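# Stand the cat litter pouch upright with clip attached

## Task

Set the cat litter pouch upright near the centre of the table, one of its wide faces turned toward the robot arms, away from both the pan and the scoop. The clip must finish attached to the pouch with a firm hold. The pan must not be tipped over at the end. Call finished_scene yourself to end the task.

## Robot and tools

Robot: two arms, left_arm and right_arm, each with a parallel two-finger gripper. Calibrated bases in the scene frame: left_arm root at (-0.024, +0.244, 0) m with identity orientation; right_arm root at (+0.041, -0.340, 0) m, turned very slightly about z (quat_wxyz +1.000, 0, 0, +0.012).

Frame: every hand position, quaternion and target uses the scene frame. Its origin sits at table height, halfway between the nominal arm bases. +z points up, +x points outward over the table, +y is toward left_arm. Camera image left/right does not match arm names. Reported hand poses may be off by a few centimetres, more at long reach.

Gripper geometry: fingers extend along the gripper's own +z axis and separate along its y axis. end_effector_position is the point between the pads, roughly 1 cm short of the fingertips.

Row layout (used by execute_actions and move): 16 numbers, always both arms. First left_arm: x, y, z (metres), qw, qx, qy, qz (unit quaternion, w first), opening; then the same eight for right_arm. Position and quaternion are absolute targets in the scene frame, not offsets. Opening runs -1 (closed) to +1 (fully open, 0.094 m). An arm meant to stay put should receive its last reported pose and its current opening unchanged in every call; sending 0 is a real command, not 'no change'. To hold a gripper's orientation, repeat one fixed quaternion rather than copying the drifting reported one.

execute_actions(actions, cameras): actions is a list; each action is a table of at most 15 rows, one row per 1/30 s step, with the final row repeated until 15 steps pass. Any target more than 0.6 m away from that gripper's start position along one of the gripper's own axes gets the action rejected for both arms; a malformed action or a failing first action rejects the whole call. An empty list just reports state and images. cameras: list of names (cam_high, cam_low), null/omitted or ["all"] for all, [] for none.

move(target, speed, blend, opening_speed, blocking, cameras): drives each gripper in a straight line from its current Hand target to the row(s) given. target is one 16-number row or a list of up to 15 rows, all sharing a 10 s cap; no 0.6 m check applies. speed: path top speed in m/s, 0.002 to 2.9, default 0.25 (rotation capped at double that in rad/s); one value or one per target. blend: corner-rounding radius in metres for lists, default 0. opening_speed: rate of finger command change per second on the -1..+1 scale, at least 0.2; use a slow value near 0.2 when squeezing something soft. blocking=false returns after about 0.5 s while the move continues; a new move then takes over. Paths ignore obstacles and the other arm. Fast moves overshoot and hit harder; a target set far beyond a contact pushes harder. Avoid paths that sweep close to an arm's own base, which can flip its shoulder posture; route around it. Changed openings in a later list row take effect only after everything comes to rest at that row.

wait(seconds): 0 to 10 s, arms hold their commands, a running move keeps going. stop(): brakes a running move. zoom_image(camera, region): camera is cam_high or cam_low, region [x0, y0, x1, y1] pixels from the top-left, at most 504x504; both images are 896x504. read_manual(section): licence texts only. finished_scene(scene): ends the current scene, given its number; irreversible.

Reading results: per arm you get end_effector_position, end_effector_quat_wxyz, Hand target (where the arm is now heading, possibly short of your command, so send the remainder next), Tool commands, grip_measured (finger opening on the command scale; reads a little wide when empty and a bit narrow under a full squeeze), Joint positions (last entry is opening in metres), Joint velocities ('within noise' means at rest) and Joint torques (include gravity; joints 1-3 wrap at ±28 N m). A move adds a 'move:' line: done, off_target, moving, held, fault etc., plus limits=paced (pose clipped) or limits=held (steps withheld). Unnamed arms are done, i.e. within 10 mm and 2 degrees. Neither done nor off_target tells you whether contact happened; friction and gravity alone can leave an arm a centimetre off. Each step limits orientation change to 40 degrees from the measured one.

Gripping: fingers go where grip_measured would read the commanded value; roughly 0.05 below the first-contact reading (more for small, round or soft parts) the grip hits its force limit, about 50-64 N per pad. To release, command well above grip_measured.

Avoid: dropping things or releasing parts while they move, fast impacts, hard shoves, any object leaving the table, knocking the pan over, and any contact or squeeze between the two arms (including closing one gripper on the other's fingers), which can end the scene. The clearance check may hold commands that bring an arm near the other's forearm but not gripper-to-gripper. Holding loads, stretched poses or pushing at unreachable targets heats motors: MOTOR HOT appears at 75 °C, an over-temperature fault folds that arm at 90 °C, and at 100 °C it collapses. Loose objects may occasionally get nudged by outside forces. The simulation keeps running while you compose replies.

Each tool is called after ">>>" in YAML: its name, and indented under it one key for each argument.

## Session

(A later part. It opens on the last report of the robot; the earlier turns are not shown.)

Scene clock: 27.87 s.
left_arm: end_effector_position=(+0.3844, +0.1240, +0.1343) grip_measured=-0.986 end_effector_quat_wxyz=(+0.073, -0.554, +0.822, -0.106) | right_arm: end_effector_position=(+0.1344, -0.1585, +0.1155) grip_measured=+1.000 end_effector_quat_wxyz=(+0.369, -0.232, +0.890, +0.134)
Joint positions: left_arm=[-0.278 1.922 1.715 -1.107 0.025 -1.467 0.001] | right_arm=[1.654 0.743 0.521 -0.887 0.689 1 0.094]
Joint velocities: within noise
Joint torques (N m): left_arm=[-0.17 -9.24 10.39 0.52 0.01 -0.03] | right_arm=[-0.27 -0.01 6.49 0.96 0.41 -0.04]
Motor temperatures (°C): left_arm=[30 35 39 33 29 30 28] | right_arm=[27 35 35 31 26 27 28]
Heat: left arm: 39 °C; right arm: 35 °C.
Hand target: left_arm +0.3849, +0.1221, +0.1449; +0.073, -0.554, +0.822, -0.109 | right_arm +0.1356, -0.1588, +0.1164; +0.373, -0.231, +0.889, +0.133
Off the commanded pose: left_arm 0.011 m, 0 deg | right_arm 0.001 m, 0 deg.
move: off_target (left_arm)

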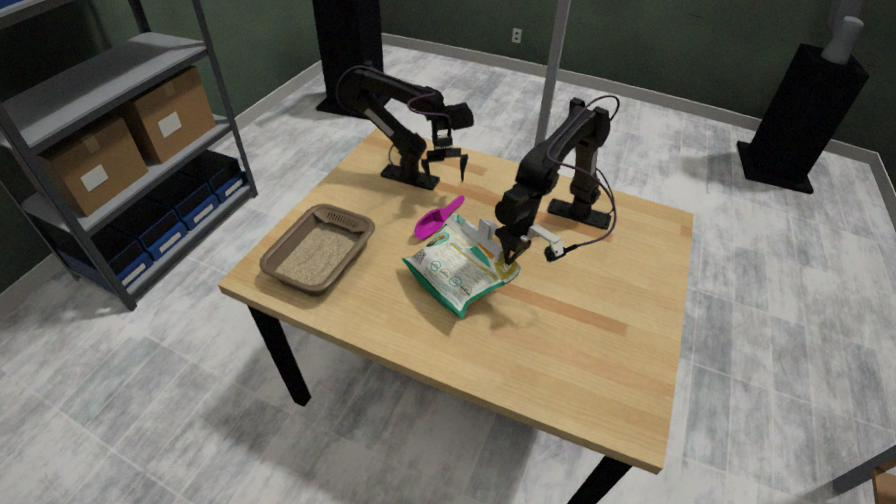

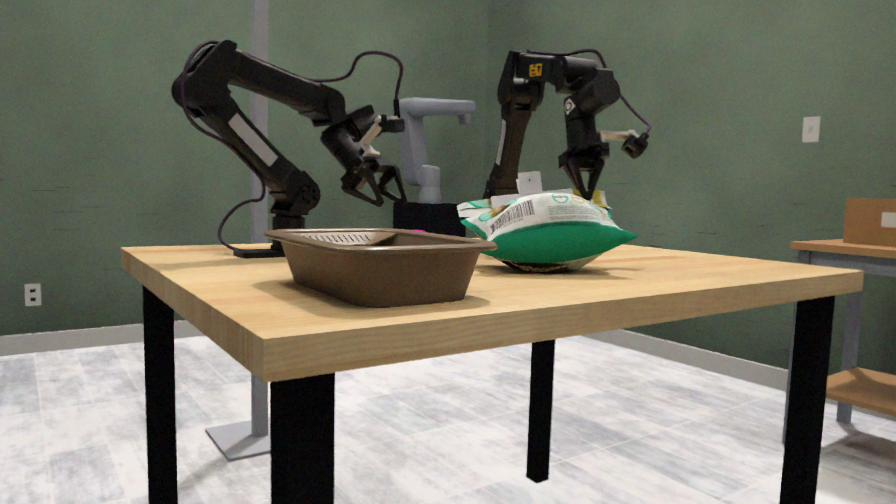

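>>> move:
  target:
    - [0.41,0.112,0.165,0.073,-0.554,0.822,-0.108,-1,0.1356,-0.1588,0.1164,0.373,-0.231,0.889,0.133,1]
    - [0.43,0.104,0.175,0,-0.559,0.829,0,-1,0.1356,-0.1588,0.1164,0.373,-0.231,0.889,0.133,1]
  speed: 0.05

>>> zoom_image:
  camera: "cam_high"
  region: [400, 200, 580, 320]

>>> zoom_image:
  camera: "cam_low"
  region: [430, 150, 680, 290]

Scene clock: 31.60 s.
left_arm: end_effector_position=(+0.4324, +0.1020, +0.1734) grip_measured=-0.986 end_effector_quat_wxyz=(+0.057, -0.556, +0.825, -0.084) | right_arm: end_effector_position=(+0.1344, -0.1585, +0.1155) grip_measured=+1.000 end_effector_quat_wxyz=(+0.369, -0.232, +0.890, +0.134)
Joint positions: left_arm=[-0.298 2.312 2.495 -1.552 0.016 -1.485 0.001] | right_arm=[1.654 0.743 0.521 -0.887 0.689 1 0.094]
Joint velocities: within noise
Joint torques (N m): left_arm=[-0.38 -10.58 8.87 0.48 -0.12 -0.04] | right_arm=[-0.17 0.16 6.43 0.98 0.39 0]
Motor temperatures (°C): left_arm=[30 37 40 33 29 30 29] | right_arm=[27 35 35 31 26 27 28]
Heat: left arm: 40 °C; right arm: 35 °C.
Hand target: left_arm +0.4297, +0.1042, +0.1745; +0.058, -0.557, +0.825, -0.073 | right_arm +0.1356, -0.1588, +0.1164; +0.373, -0.231, +0.889, +0.133
Off the commanded pose: left_arm 0.004 m, 12 deg | right_arm 0.001 m, 0 deg.
joint sent to its limit (left arm) — joint 4 (wrist pitch), lower limit. The joint targets are off in orientation, not in position.
move: off_target (left_arm)

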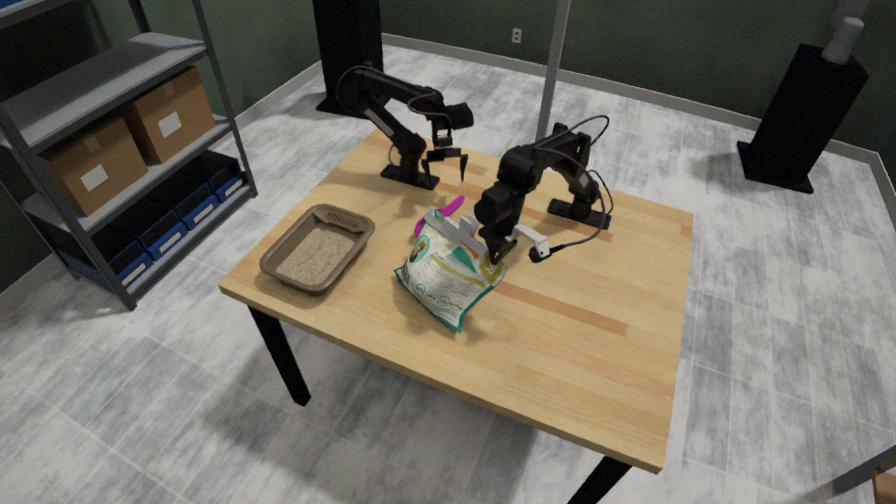

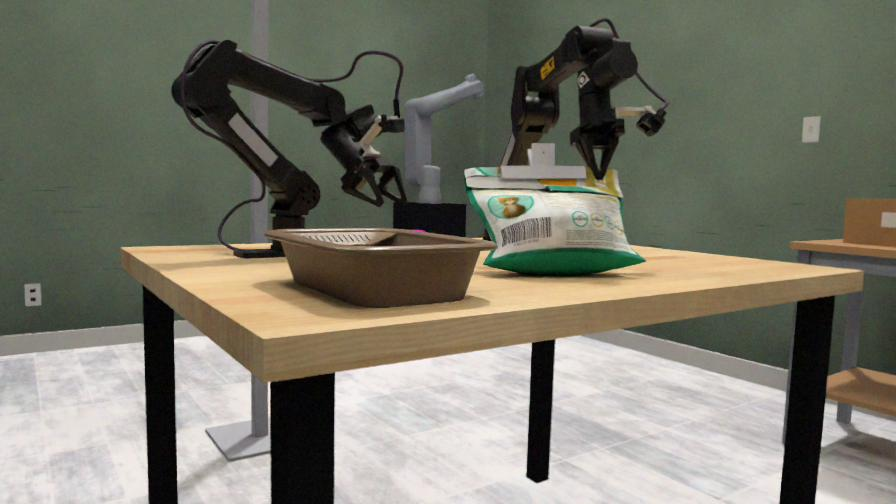

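Scaled by 2.800.

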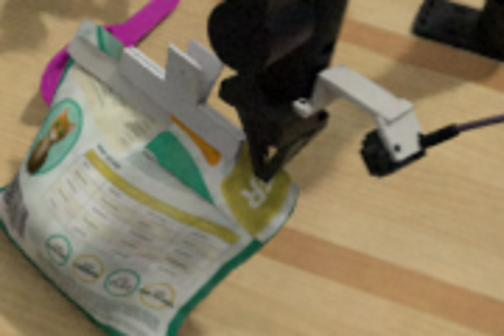

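Scaled by 2.016.

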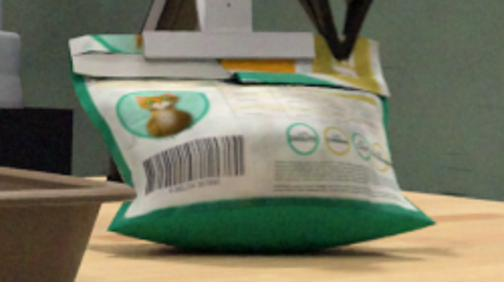

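>>> move:
  target:
    - [0.435,0.102,0.205,0.073,-0.554,0.822,-0.108,-1,0.1356,-0.1588,0.1164,0.373,-0.231,0.889,0.133,1]
  speed: 0.05

>>> zoom_image:
  camera: "cam_low"
  region: [430, 150, 680, 290]

Scene clock: 33.60 s.
left_arm: end_effector_position=(+0.4371, +0.0976, +0.1865) grip_measured=-0.986 end_effector_quat_wxyz=(+0.068, -0.553, +0.824, -0.103) | right_arm: end_effector_position=(+0.1344, -0.1585, +0.1155) grip_measured=+1.000 end_effector_quat_wxyz=(+0.369, -0.232, +0.890, +0.134)
Joint positions: left_arm=[-0.301 2.312 2.542 -1.554 0.024 -1.486 0.001] | right_arm=[1.654 0.743 0.521 -0.887 0.689 1 0.094]
Joint velocities: within noise
Joint torques (N m): left_arm=[0.7 -12.86 9.77 0.58 -0.01 0.03] | right_arm=[-0.21 0.29 6.54 0.94 0.36 -0.09]
Motor temperatures (°C): left_arm=[30 37 40 32 29 30 29] | right_arm=[27 35 35 31 26 27 28]
Heat: left arm: 40 °C; right arm: 35 °C.
Hand target: left_arm +0.4345, +0.1020, +0.2042; +0.077, -0.554, +0.821, -0.113 | right_arm +0.1356, -0.1588, +0.1164; +0.373, -0.231, +0.889, +0.133
Off the commanded pose: left_arm 0.019 m, 1 deg | right_arm 0.001 m, 0 deg.
joint sent to its limit (left arm) — joint 4 (wrist pitch), lower limit. The joint targets still meet the commanded pose.
move: off_target (left_arm)

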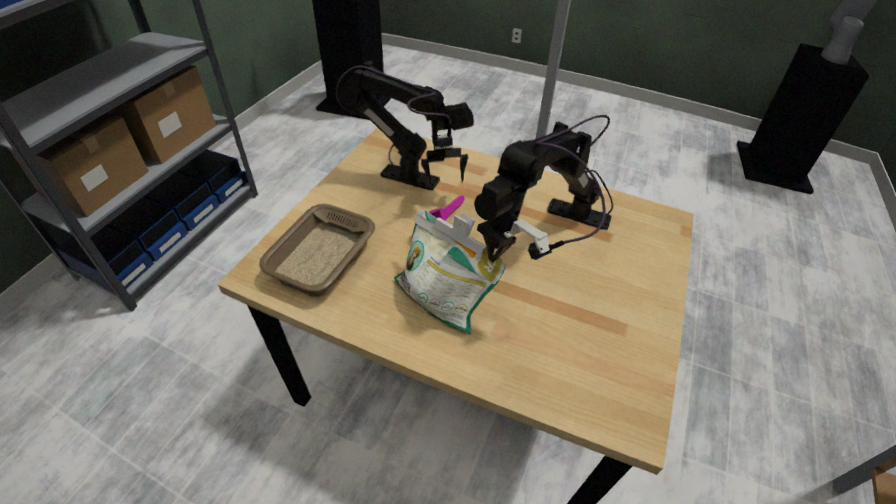

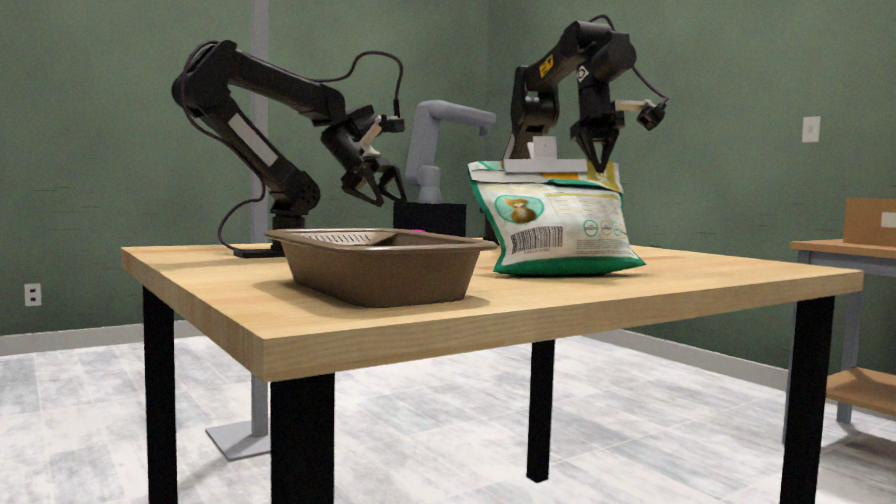

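Scaled by 2.016.

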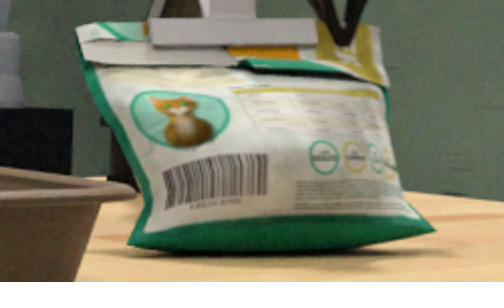

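>>> move:
  target:
    - [0.385,0.115,0.205,0.073,-0.554,0.822,-0.108,-1,0.1356,-0.1588,0.1164,0.373,-0.231,0.889,0.133,1]
  speed: 0.05

>>> zoom_image:
  camera: "cam_low"
  region: [430, 150, 680, 290]

Scene clock: 35.17 s.
left_arm: end_effector_position=(+0.3959, +0.1108, +0.1798) grip_measured=-0.986 end_effector_quat_wxyz=(+0.062, -0.556, +0.823, -0.094) | right_arm: end_effector_position=(+0.1344, -0.1585, +0.1155) grip_measured=+1.000 end_effector_quat_wxyz=(+0.369, -0.232, +0.890, +0.134)
Joint positions: left_arm=[-0.301 2.055 2.094 -1.385 0.021 -1.492 0.001] | right_arm=[1.654 0.743 0.521 -0.887 0.689 1 0.094]
Joint velocities: within noise
Joint torques (N m): left_arm=[0.06 -15.09 6.26 0.54 -0.01 0.1] | right_arm=[-0.23 0.17 6.5 0.88 0.39 -0.05]
Motor temperatures (°C): left_arm=[30 38 40 32 29 30 29] | right_arm=[27 35 35 31 26 27 28]
Heat: left arm: 40 °C; right arm: 35 °C.
Hand target: left_arm +0.3853, +0.1149, +0.2040; +0.073, -0.554, +0.822, -0.108 | right_arm +0.1356, -0.1588, +0.1164; +0.373, -0.231, +0.889, +0.133
Off the commanded pose: left_arm 0.028 m, 2 deg | right_arm 0.001 m, 0 deg.
move: off_target (left_arm)

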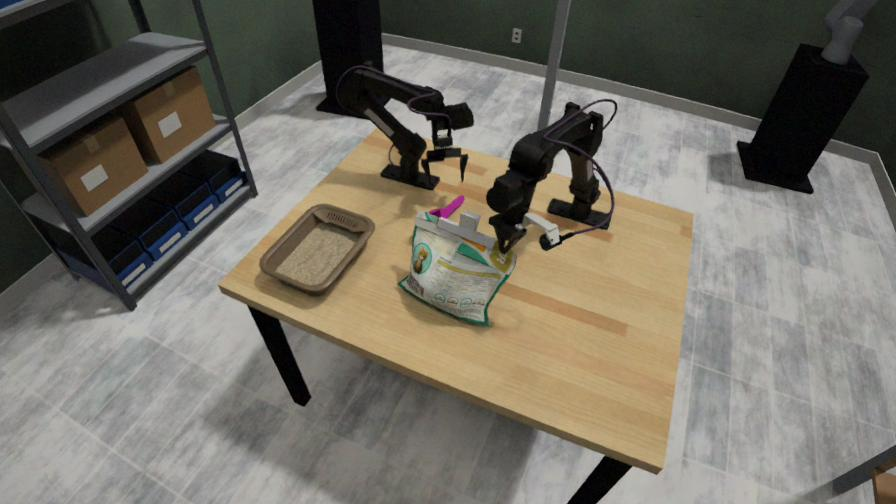

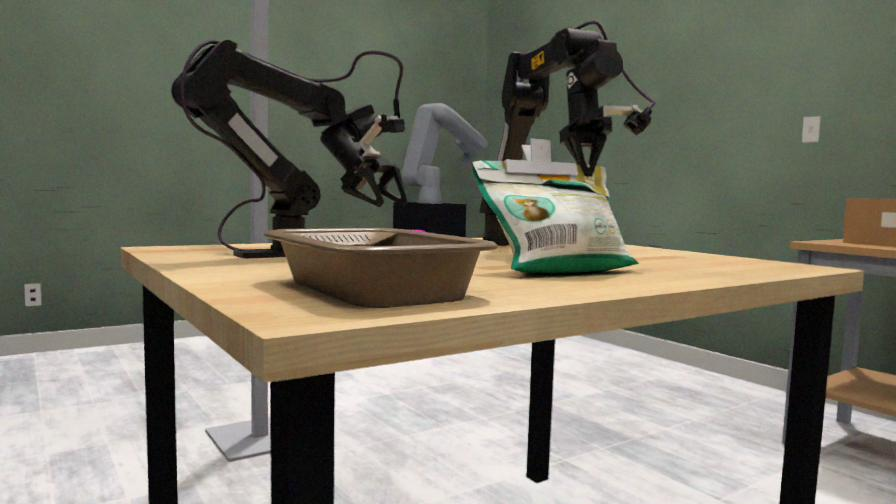

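Scaled by 2.016.

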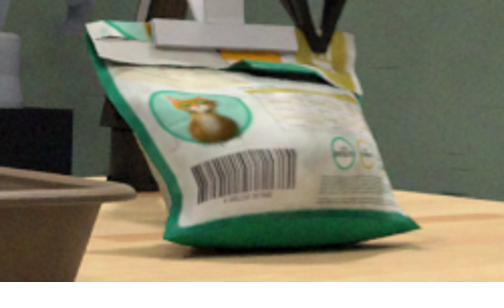

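>>> move:
  target:
    - [0.33,0.125,0.203,0.092,-0.701,0.701,-0.092,-1,0.1356,-0.1588,0.1164,0.373,-0.231,0.889,0.133,1]
  speed: 0.06

>>> zoom_image:
  camera: "cam_low"
  region: [430, 150, 680, 290]

Scene clock: 39.03 s.
left_arm: end_effector_position=(+0.3406, +0.1193, +0.1816) grip_measured=-0.986 end_effector_quat_wxyz=(-0.078, +0.703, -0.702, +0.081) | right_arm: end_effector_position=(+0.1344, -0.1585, +0.1155) grip_measured=+1.000 end_effector_quat_wxyz=(+0.369, -0.232, +0.890, +0.134)
Joint positions: left_arm=[-0.368 1.823 1.781 -1.317 -0.077 -1.931 0.001] | right_arm=[1.654 0.743 0.521 -0.887 0.689 1 0.094]
Joint velocities: within noise
Joint torques (N m): left_arm=[-0.31 -13.12 6.32 0.52 -0.26 0.01] | right_arm=[-0.31 0.36 6.63 0.93 0.39 -0.11]
Motor temperatures (°C): left_arm=[30 41 39 32 29 30 29] | right_arm=[27 35 35 31 26 27 28]
Heat: left arm: 41 °C; right arm: 35 °C.
Hand target: left_arm +0.3303, +0.1249, +0.2019; -0.092, +0.701, -0.701, +0.092 | right_arm +0.1356, -0.1588, +0.1164; +0.373, -0.231, +0.889, +0.133
Off the commanded pose: left_arm 0.025 m, 2 deg | right_arm 0.001 m, 0 deg.
move: off_target (left_arm)

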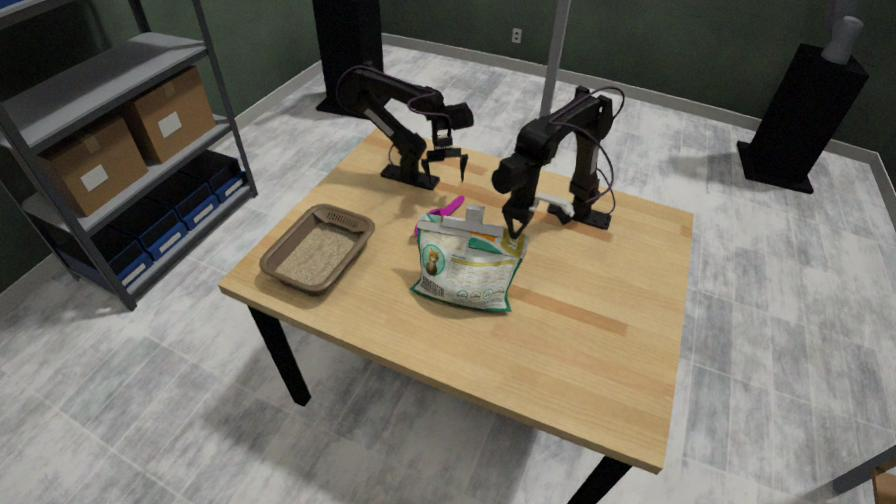

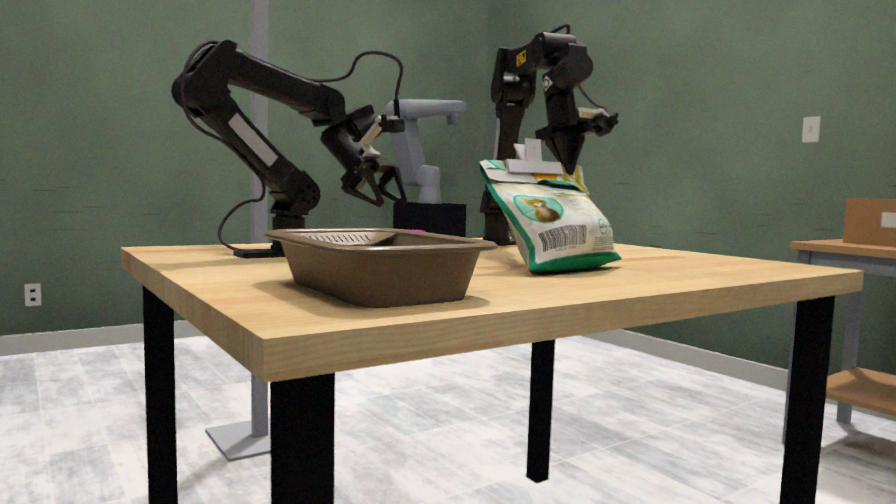

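Scaled by 2.016.

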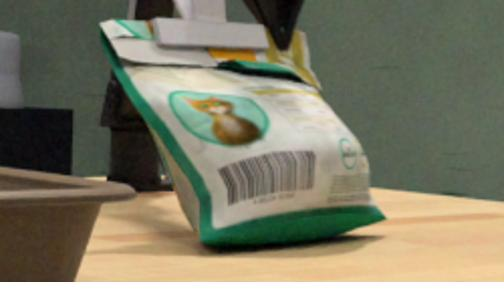

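>>> move:
  target:
    - [0.26,0.12,0.20,0.083,-0.64,0.758,-0.12,-1,0.1356,-0.1588,0.1164,0.373,-0.231,0.889,0.133,1]
  speed: 0.06

>>> zoom_image:
  camera: "cam_low"
  region: [430, 150, 680, 290]

Scene clock: 41.17 s.
left_arm: end_effector_position=(+0.2667, +0.1233, +0.1853) grip_measured=-0.986 end_effector_quat_wxyz=(+0.082, -0.648, +0.751, -0.096) | right_arm: end_effector_position=(+0.1344, -0.1585, +0.1155) grip_measured=+1.000 end_effector_quat_wxyz=(+0.369, -0.232, +0.890, +0.134)
Joint positions: left_arm=[-0.437 1.521 1.455 -1.263 -0.07 -1.852 0.001] | right_arm=[1.654 0.743 0.521 -0.887 0.689 1 0.094]
Joint velocities: within noise
Joint torques (N m): left_arm=[-0.54 -9.54 6.67 0.76 0.16 0.13] | right_arm=[0.01 0.32 6.39 0.95 0.37 -0.08]
Motor temperatures (°C): left_arm=[30 41 39 32 29 30 29] | right_arm=[27 35 35 31 26 27 28]
Heat: left arm: 41 °C; right arm: 35 °C.
Hand target: left_arm +0.2601, +0.1201, +0.1995; +0.083, -0.638, +0.756, -0.119 | right_arm +0.1356, -0.1588, +0.1164; +0.373, -0.231, +0.889, +0.133
Off the commanded pose: left_arm 0.017 m, 3 deg | right_arm 0.001 m, 0 deg.
move: off_target (left_arm)

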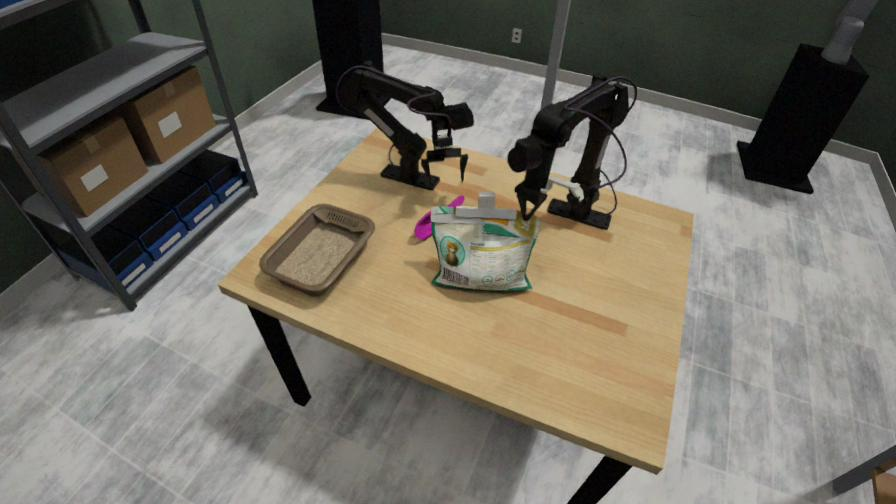

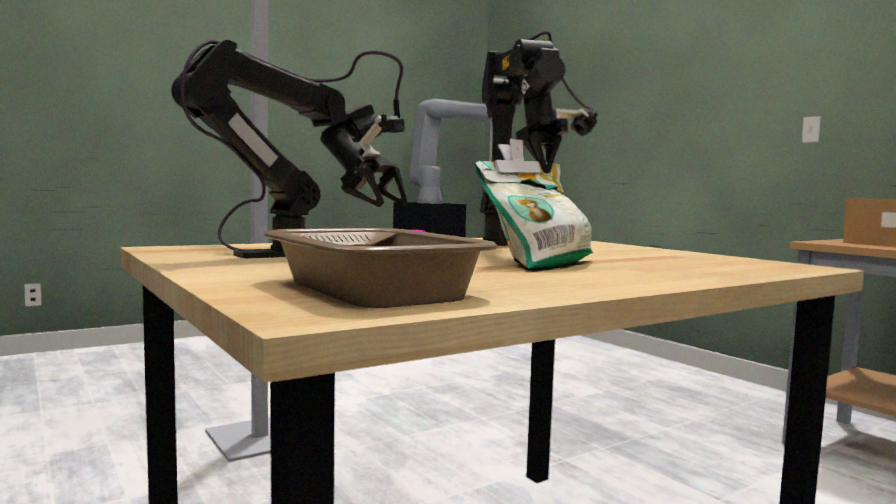

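Scaled by 2.016.

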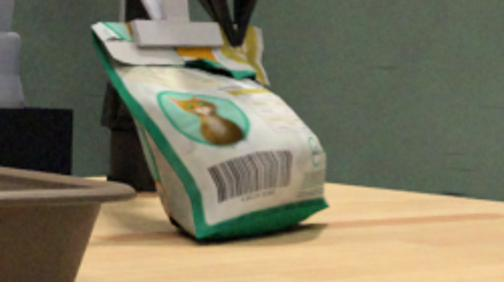

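>>> move:
  target:
    - [0.34,0.12,0.19,0.031,-0.706,0.706,-0.031,-1,0.1356,-0.1588,0.1164,0.373,-0.231,0.889,0.133,1]
  speed: 0.06

>>> zoom_image:
  camera: "cam_low"
  region: [430, 150, 680, 290]

>>> zoom_image:
  camera: "cam_high"
  region: [400, 180, 580, 300]

Scene clock: 44.20 s.
left_arm: end_effector_position=(+0.3268, +0.1299, +0.1892) grip_measured=-0.986 end_effector_quat_wxyz=(-0.030, +0.706, -0.707, +0.006) | right_arm: end_effector_position=(+0.1344, -0.1585, +0.1155) grip_measured=+1.000 end_effector_quat_wxyz=(+0.369, -0.232, +0.890, +0.134)
Joint positions: left_arm=[-0.341 1.952 2.008 -1.589 -0.05 -1.909 0.001] | right_arm=[1.654 0.743 0.521 -0.887 0.689 1 0.094]
Joint velocities: within noise
Joint torques (N m): left_arm=[-0.21 -7.25 8.7 0.88 0.15 -0.07] | right_arm=[-0.1 0.18 6.43 0.95 0.42 0.01]
Motor temperatures (°C): left_arm=[30 40 39 32 29 30 29] | right_arm=[27 35 35 31 26 27 28]
Heat: left arm: 40 °C; right arm: 35 °C.
Hand target: left_arm +0.3395, +0.1202, +0.1903; -0.031, +0.706, -0.707, +0.031 | right_arm +0.1356, -0.1588, +0.1164; +0.373, -0.231, +0.889, +0.133
Off the commanded pose: left_arm 0.017 m, 3 deg | right_arm 0.001 m, 0 deg.
joint read past its limit (left arm) — joint 4 (wrist pitch), lower limit.
move: off_target (left_arm)

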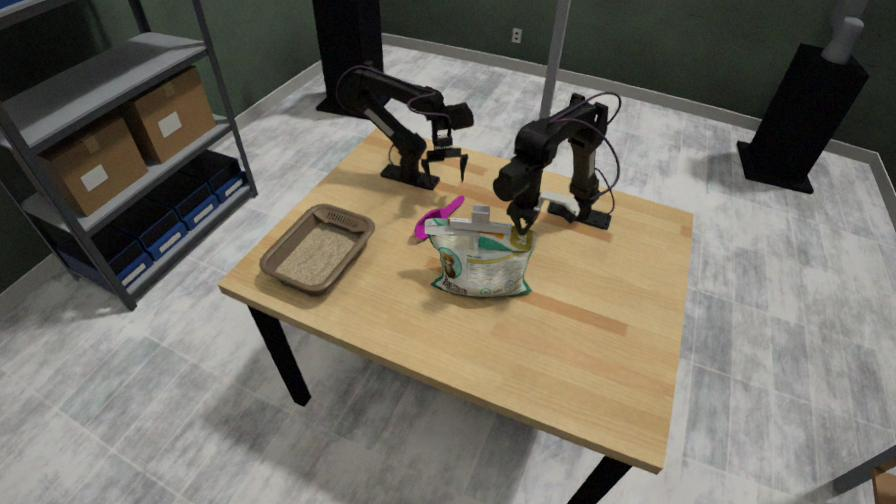

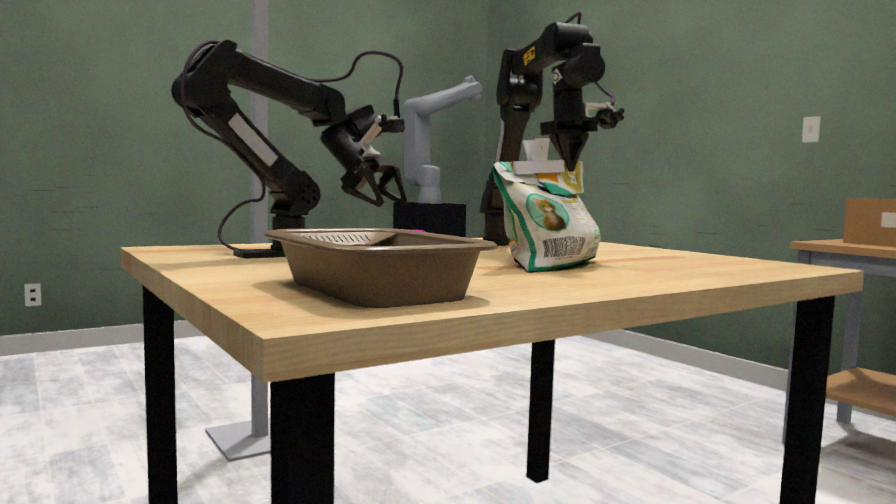

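Scaled by 2.016.

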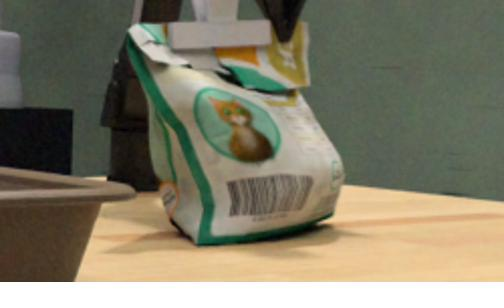

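Scaled by 2.800.

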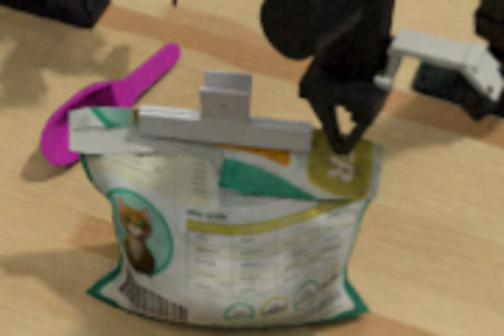

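>>> move:
  target:
    - [0.3268,0.1299,0.186,0.031,-0.706,0.706,-0.031,-0.7,0.1356,-0.1588,0.1164,0.373,-0.231,0.889,0.133,1]
    - [0.3268,0.1299,0.25,0.031,-0.706,0.706,-0.031,-0.5,0.1356,-0.1588,0.1164,0.373,-0.231,0.889,0.133,1]
  speed: 0.06
  opening_speed: 0.3

>>> zoom_image:
  camera: "cam_low"
  region: [430, 150, 680, 290]

>>> zoom_image:
  camera: "cam_high"
  region: [400, 180, 580, 300]

Scene clock: 47.83 s.
left_arm: end_effector_position=(+0.3313, +0.1271, +0.2361) grip_measured=-0.502 end_effector_quat_wxyz=(-0.057, +0.704, -0.702, +0.086) | right_arm: end_effector_position=(+0.1344, -0.1585, +0.1155) grip_measured=+1.000 end_effector_quat_wxyz=(+0.369, -0.232, +0.890, +0.134)
Joint positions: left_arm=[-0.334 1.859 2.059 -1.565 -0.028 -1.904 0.023] | right_arm=[1.654 0.743 0.521 -0.887 0.689 1 0.094]
Joint velocities: within noise
Joint torques (N m): left_arm=[0.34 -9.92 7.84 0.62 -0.05 0.03] | right_arm=[-0.14 0.42 6.71 0.95 0.4 -0.05]
Motor temperatures (°C): left_arm=[30 40 39 32 29 30 29] | right_arm=[27 35 35 31 26 27 28]
Heat: left arm: 40 °C; right arm: 35 °C.
Hand target: left_arm +0.3266, +0.1300, +0.2491; -0.064, +0.702, -0.703, +0.096 | right_arm +0.1356, -0.1588, +0.1164; +0.373, -0.231, +0.889, +0.133
Off the commanded pose: left_arm 0.015 m, 7 deg | right_arm 0.001 m, 0 deg.
joint sent to its limit (left arm) — joint 4 (wrist pitch), lower limit. The joint targets are off in orientation, not in position.
move: off_target (left_arm); target 2's new opening was sent with left_arm's hand 0.015 m and 7 deg from that target

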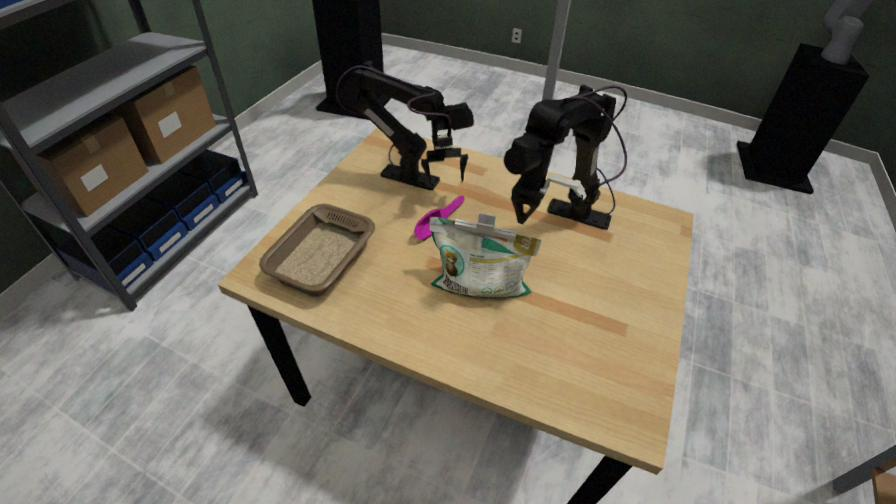

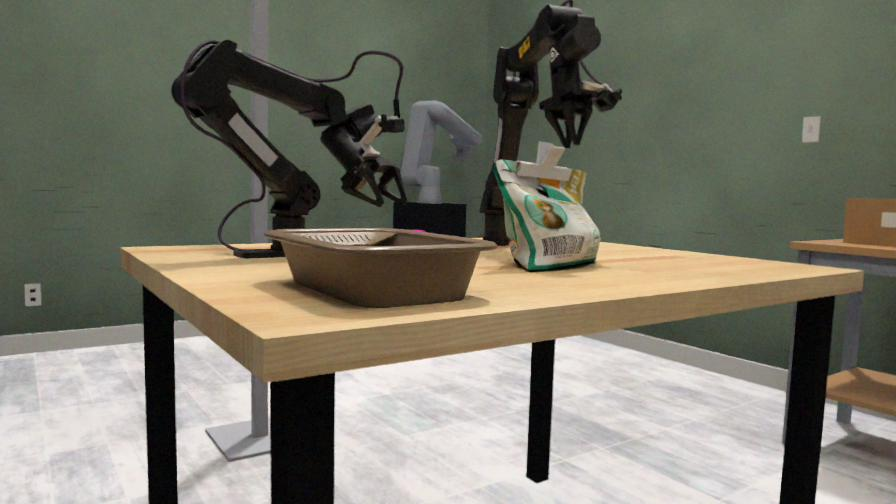

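Scaled by 2.016.

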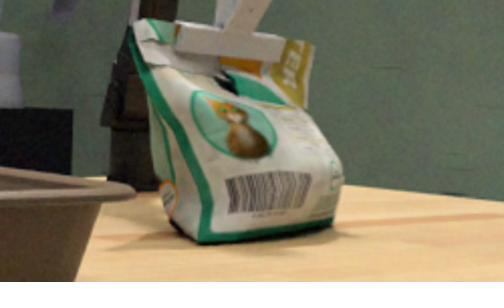

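Scaled by 2.800.

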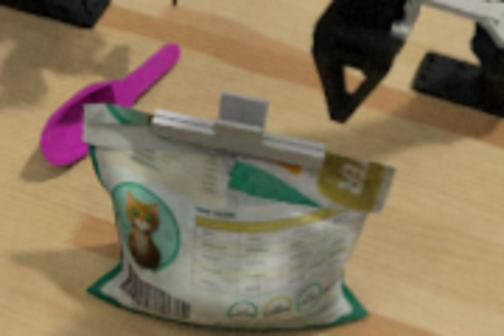

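>>> move:
  target:
    - [0.32,0.26,0.2,0.087,0,0.996,0,-1,0.1356,-0.1588,0.1164,0.373,-0.231,0.889,0.133,1]
    - [0.34,0.25,0.05,0.087,0,0.996,0,-1,0.1356,-0.1588,0.1164,0.373,-0.231,0.889,0.133,1]
  speed: 0.2

>>> zoom_image:
  camera: "cam_high"
  region: [420, 180, 600, 300]

Scene clock: 53.90 s.
left_arm: end_effector_position=(+0.3382, +0.2520, +0.0531) grip_measured=-0.994 end_effector_quat_wxyz=(+0.085, +0.000, +0.996, +0.000) | right_arm: end_effector_position=(+0.1344, -0.1585, +0.1155) grip_measured=+1.000 end_effector_quat_wxyz=(+0.369, -0.232, +0.890, +0.134)
Joint positions: left_arm=[0.021 1.802 1.249 -0.848 0.003 0.02 0] | right_arm=[1.654 0.743 0.521 -0.887 0.689 1 0.094]
Joint velocities: within noise
Joint torques (N m): left_arm=[-0.46 -7.27 6.05 0.89 0.02 -0.05] | right_arm=[-0.16 0.16 6.37 0.95 0.36 -0.09]
Motor temperatures (°C): left_arm=[30 39 38 32 29 30 29] | right_arm=[27 35 35 31 26 27 28]
Heat: left arm: 39 °C; right arm: 35 °C.
Hand target: left_arm +0.3399, +0.2500, +0.0501; +0.087, +0.000, +0.996, +0.000 | right_arm +0.1356, -0.1588, +0.1164; +0.373, -0.231, +0.889, +0.133
Off the commanded pose: left_arm 0.004 m, 0 deg | right_arm 0.001 m, 0 deg.
move: done

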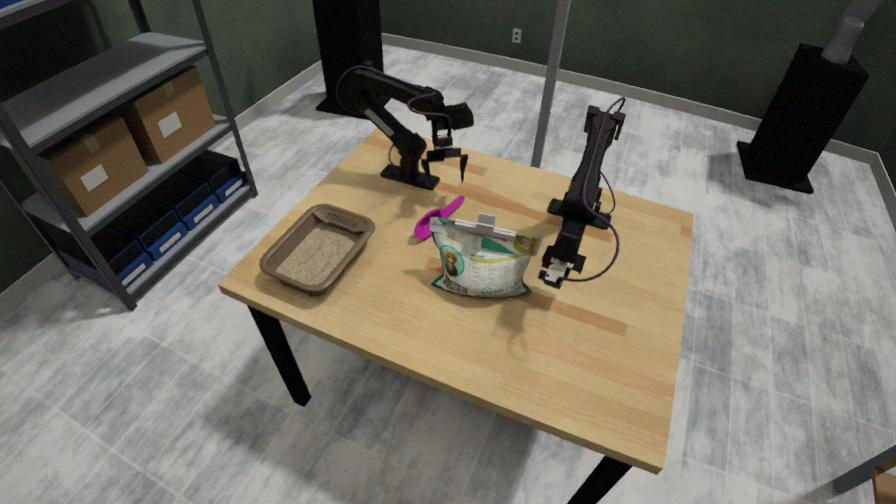

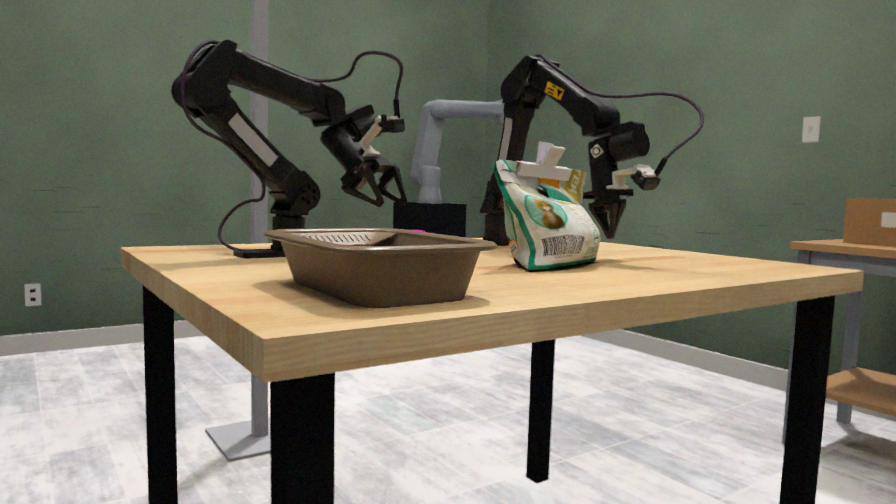

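Scaled by 2.800.

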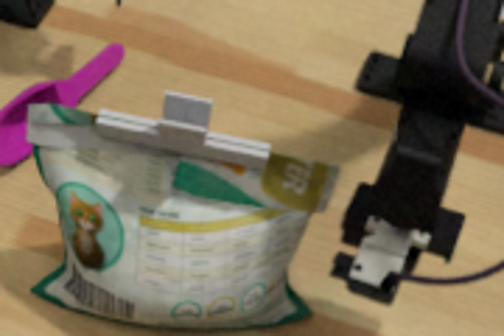

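>>> move:
  target:
    - [0.345,0.25,0.034,0.087,0,0.996,0,-1,0.1356,-0.1588,0.1164,0.373,-0.231,0.889,0.133,1]
    - [0.345,0.14,0.034,0.087,0,0.996,0,-1,0.1356,-0.1588,0.1164,0.373,-0.231,0.889,0.133,1]
  speed: 0.06

>>> zoom_image:
  camera: "cam_high"
  region: [420, 180, 600, 300]

Scene clock: 56.70 s.
left_arm: end_effector_position=(+0.3302, +0.1612, +0.0302) grip_measured=-0.994 end_effector_quat_wxyz=(+0.067, -0.007, +0.997, +0.029) | right_arm: end_effector_position=(+0.1344, -0.1585, +0.1155) grip_measured=+1.000 end_effector_quat_wxyz=(+0.369, -0.232, +0.890, +0.134)
Joint positions: left_arm=[-0.279 1.884 1.264 -0.837 -0.094 -0.288 0] | right_arm=[1.654 0.743 0.521 -0.887 0.689 1 0.094]
Joint velocities: within noise
Joint torques (N m): left_arm=[-1.73 -7.01 9.33 0.95 0.49 -0.05] | right_arm=[-0.32 0.06 6.64 0.94 0.37 -0.09]
Motor temperatures (°C): left_arm=[30 39 38 32 29 30 29] | right_arm=[27 35 35 32 27 27 28]
Heat: left arm: 39 °C; right arm: 35 °C.
Hand target: left_arm +0.3439, +0.1404, +0.0349; +0.087, +0.001, +0.996, +0.000 | right_arm +0.1356, -0.1588, +0.1164; +0.373, -0.231, +0.889, +0.133
Off the commanded pose: left_arm 0.026 m, 4 deg | right_arm 0.001 m, 0 deg.
move: off_target (left_arm)

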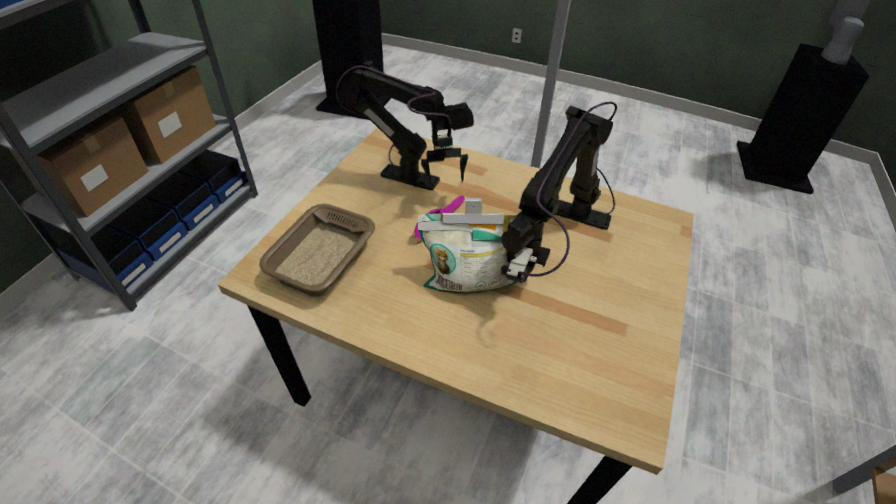

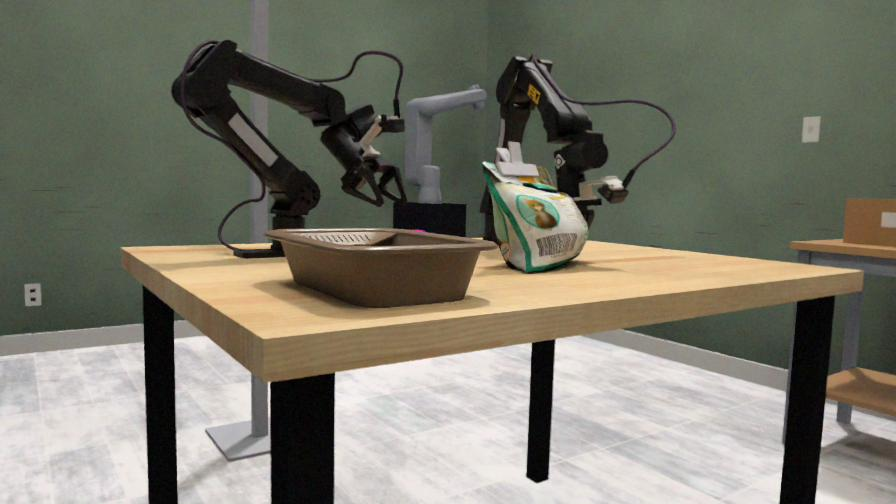

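Scaled by 2.800.

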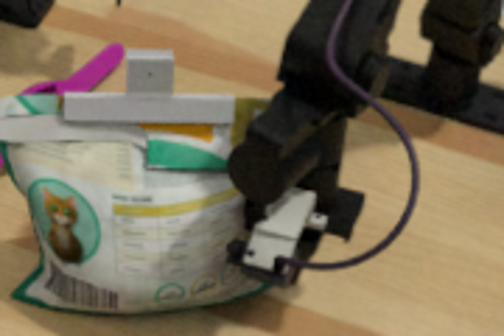

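>>> move:
  target:
    - [0.34,0.22,0.04,0.087,0,0.996,0,-1,0.17,-0.18,0.25,0.073,0.554,0.822,0.108,-0.2]
    - [0.33,0.26,0.2,0.087,0,0.996,0,-1,0.35,-0.13,0.25,0.073,0.554,0.822,0.108,-0.2]
  speed: 0.2

>>> zoom_image:
  camera: "cam_high"
  region: [380, 170, 560, 290]

>>> zoom_image:
  camera: "cam_low"
  region: [430, 130, 680, 290]

Scene clock: 63.47 s.
left_arm: end_effector_position=(+0.3289, +0.2603, +0.1947) grip_measured=-0.995 end_effector_quat_wxyz=(+0.083, -0.001, +0.997, +0.003) | right_arm: end_effector_position=(+0.3497, -0.1276, +0.2475) grip_measured=-0.198 end_effector_quat_wxyz=(+0.072, +0.556, +0.820, +0.113)
Joint positions: left_arm=[0.043 1.753 1.76 -1.411 0 0.04 0] | right_arm=[0.603 1.816 2.038 -1.529 0.058 1.81 0.038]
Joint velocities: within noise
Joint torques (N m): left_arm=[0.27 -7.13 8.13 0.56 0.08 0.02] | right_arm=[-0.49 -7.41 7.79 0.4 0.01 -0.14]
Motor temperatures (°C): left_arm=[30 40 38 32 29 30 29] | right_arm=[27 35 36 31 26 27 28]
Heat: left arm: 40 °C; right arm: 36 °C.
Hand target: left_arm +0.3300, +0.2600, +0.2000; +0.087, +0.000, +0.996, +0.000 | right_arm +0.3499, -0.1300, +0.2499; +0.073, +0.554, +0.822, +0.108
Off the commanded pose: left_arm 0.005 m, 1 deg | right_arm 0.003 m, 1 deg.
move: done

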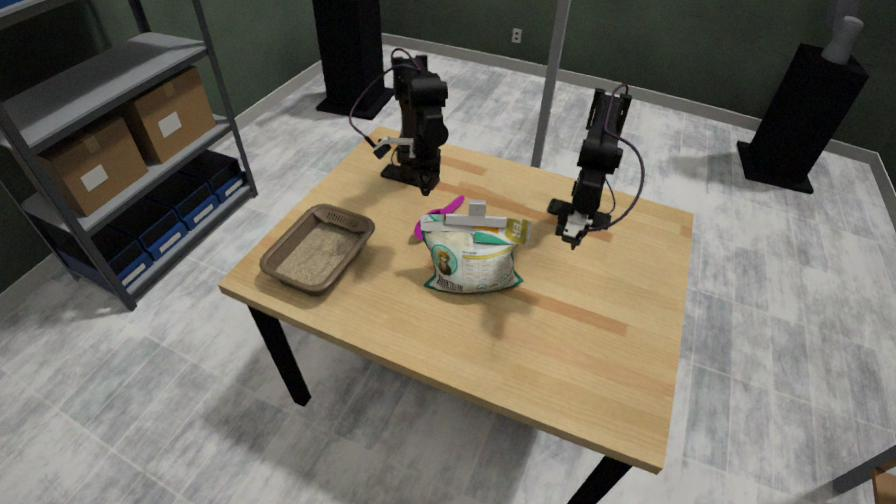

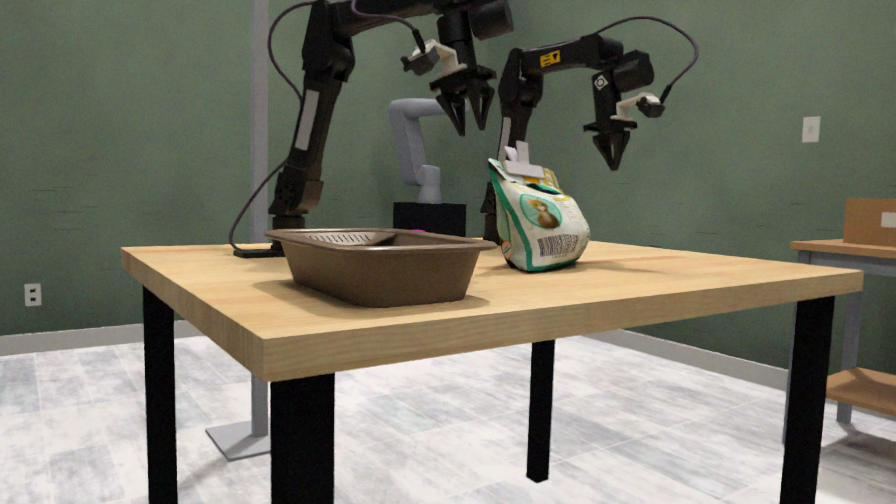

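Scaled by 2.800.

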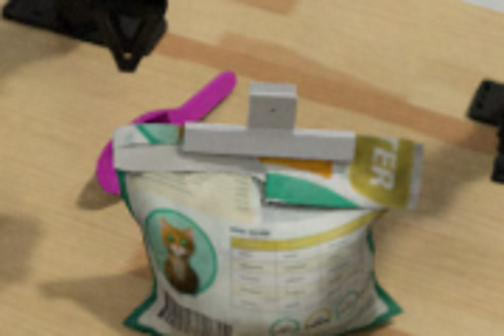

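Scaled by 2.016.

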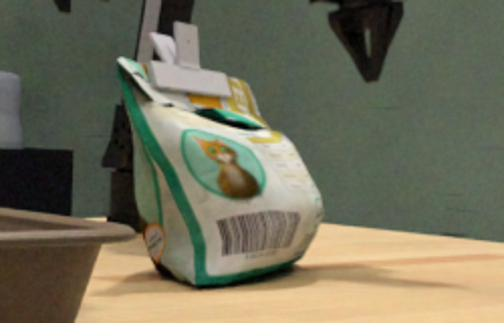

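>>> move:
  target:
    - [0.33,0.26,0.2,0.087,0,0.996,0,-1,0.372,-0.097,0.205,0.073,0.554,0.822,0.108,0.06]
  speed: 0.08

>>> zoom_image:
  camera: "cam_high"
  region: [400, 170, 490, 240]

>>> zoom_image:
  camera: "cam_low"
  region: [430, 100, 600, 220]

Scene clock: 65.27 s.
left_arm: end_effector_position=(+0.3287, +0.2603, +0.1947) grip_measured=-0.995 end_effector_quat_wxyz=(+0.082, -0.001, +0.997, +0.003) | right_arm: end_effector_position=(+0.3731, -0.0968, +0.2154) grip_measured=+0.058 end_effector_quat_wxyz=(+0.072, +0.554, +0.820, +0.124)
Joint positions: left_arm=[0.043 1.753 1.76 -1.413 0 0.04 0] | right_arm=[0.63 1.899 2.004 -1.394 0.058 1.834 0.05]
Joint velocities: within noise
Joint torques (N m): left_arm=[0.29 -7.24 8.09 0.6 0.08 0.05] | right_arm=[0.62 -7.98 4.78 0.68 0.13 0.02]
Motor temperatures (°C): left_arm=[30 39 39 32 29 30 29] | right_arm=[27 36 36 31 26 27 28]
Heat: left arm: 39 °C; right arm: 36 °C.
Hand target: left_arm +0.3300, +0.2600, +0.2000; +0.087, +0.000, +0.996, +0.000 | right_arm +0.3720, -0.0971, +0.2051; +0.073, +0.554, +0.822, +0.108
Off the commanded pose: left_arm 0.006 m, 1 deg | right_arm 0.011 m, 2 deg.
move: off_target (right_arm)

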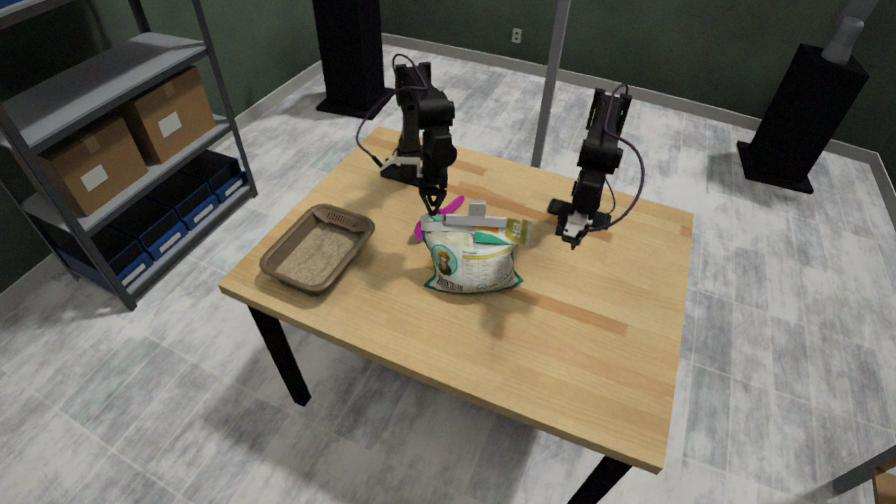

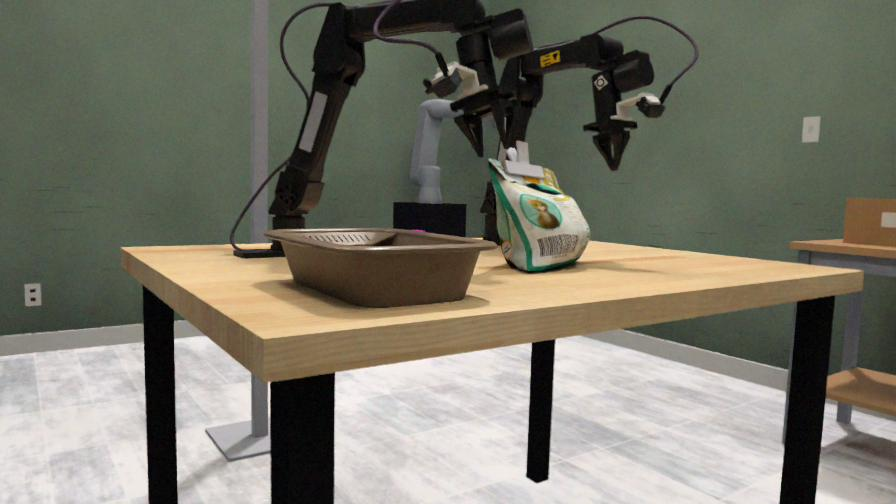

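Scaled by 5.600.

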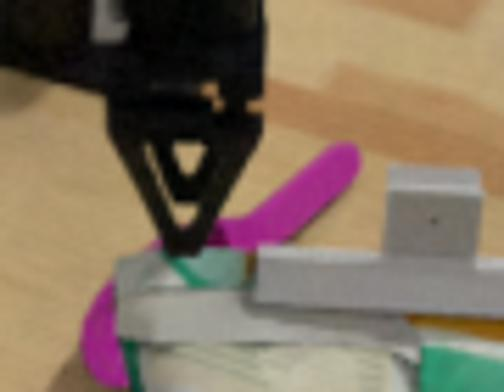

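Scaled by 2.965.

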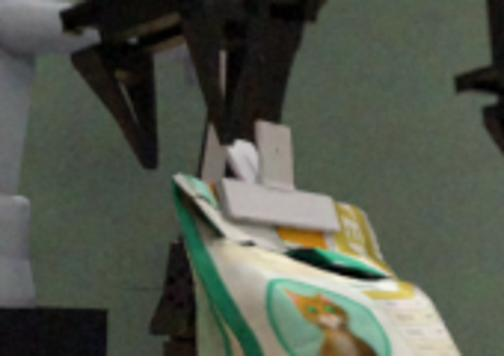

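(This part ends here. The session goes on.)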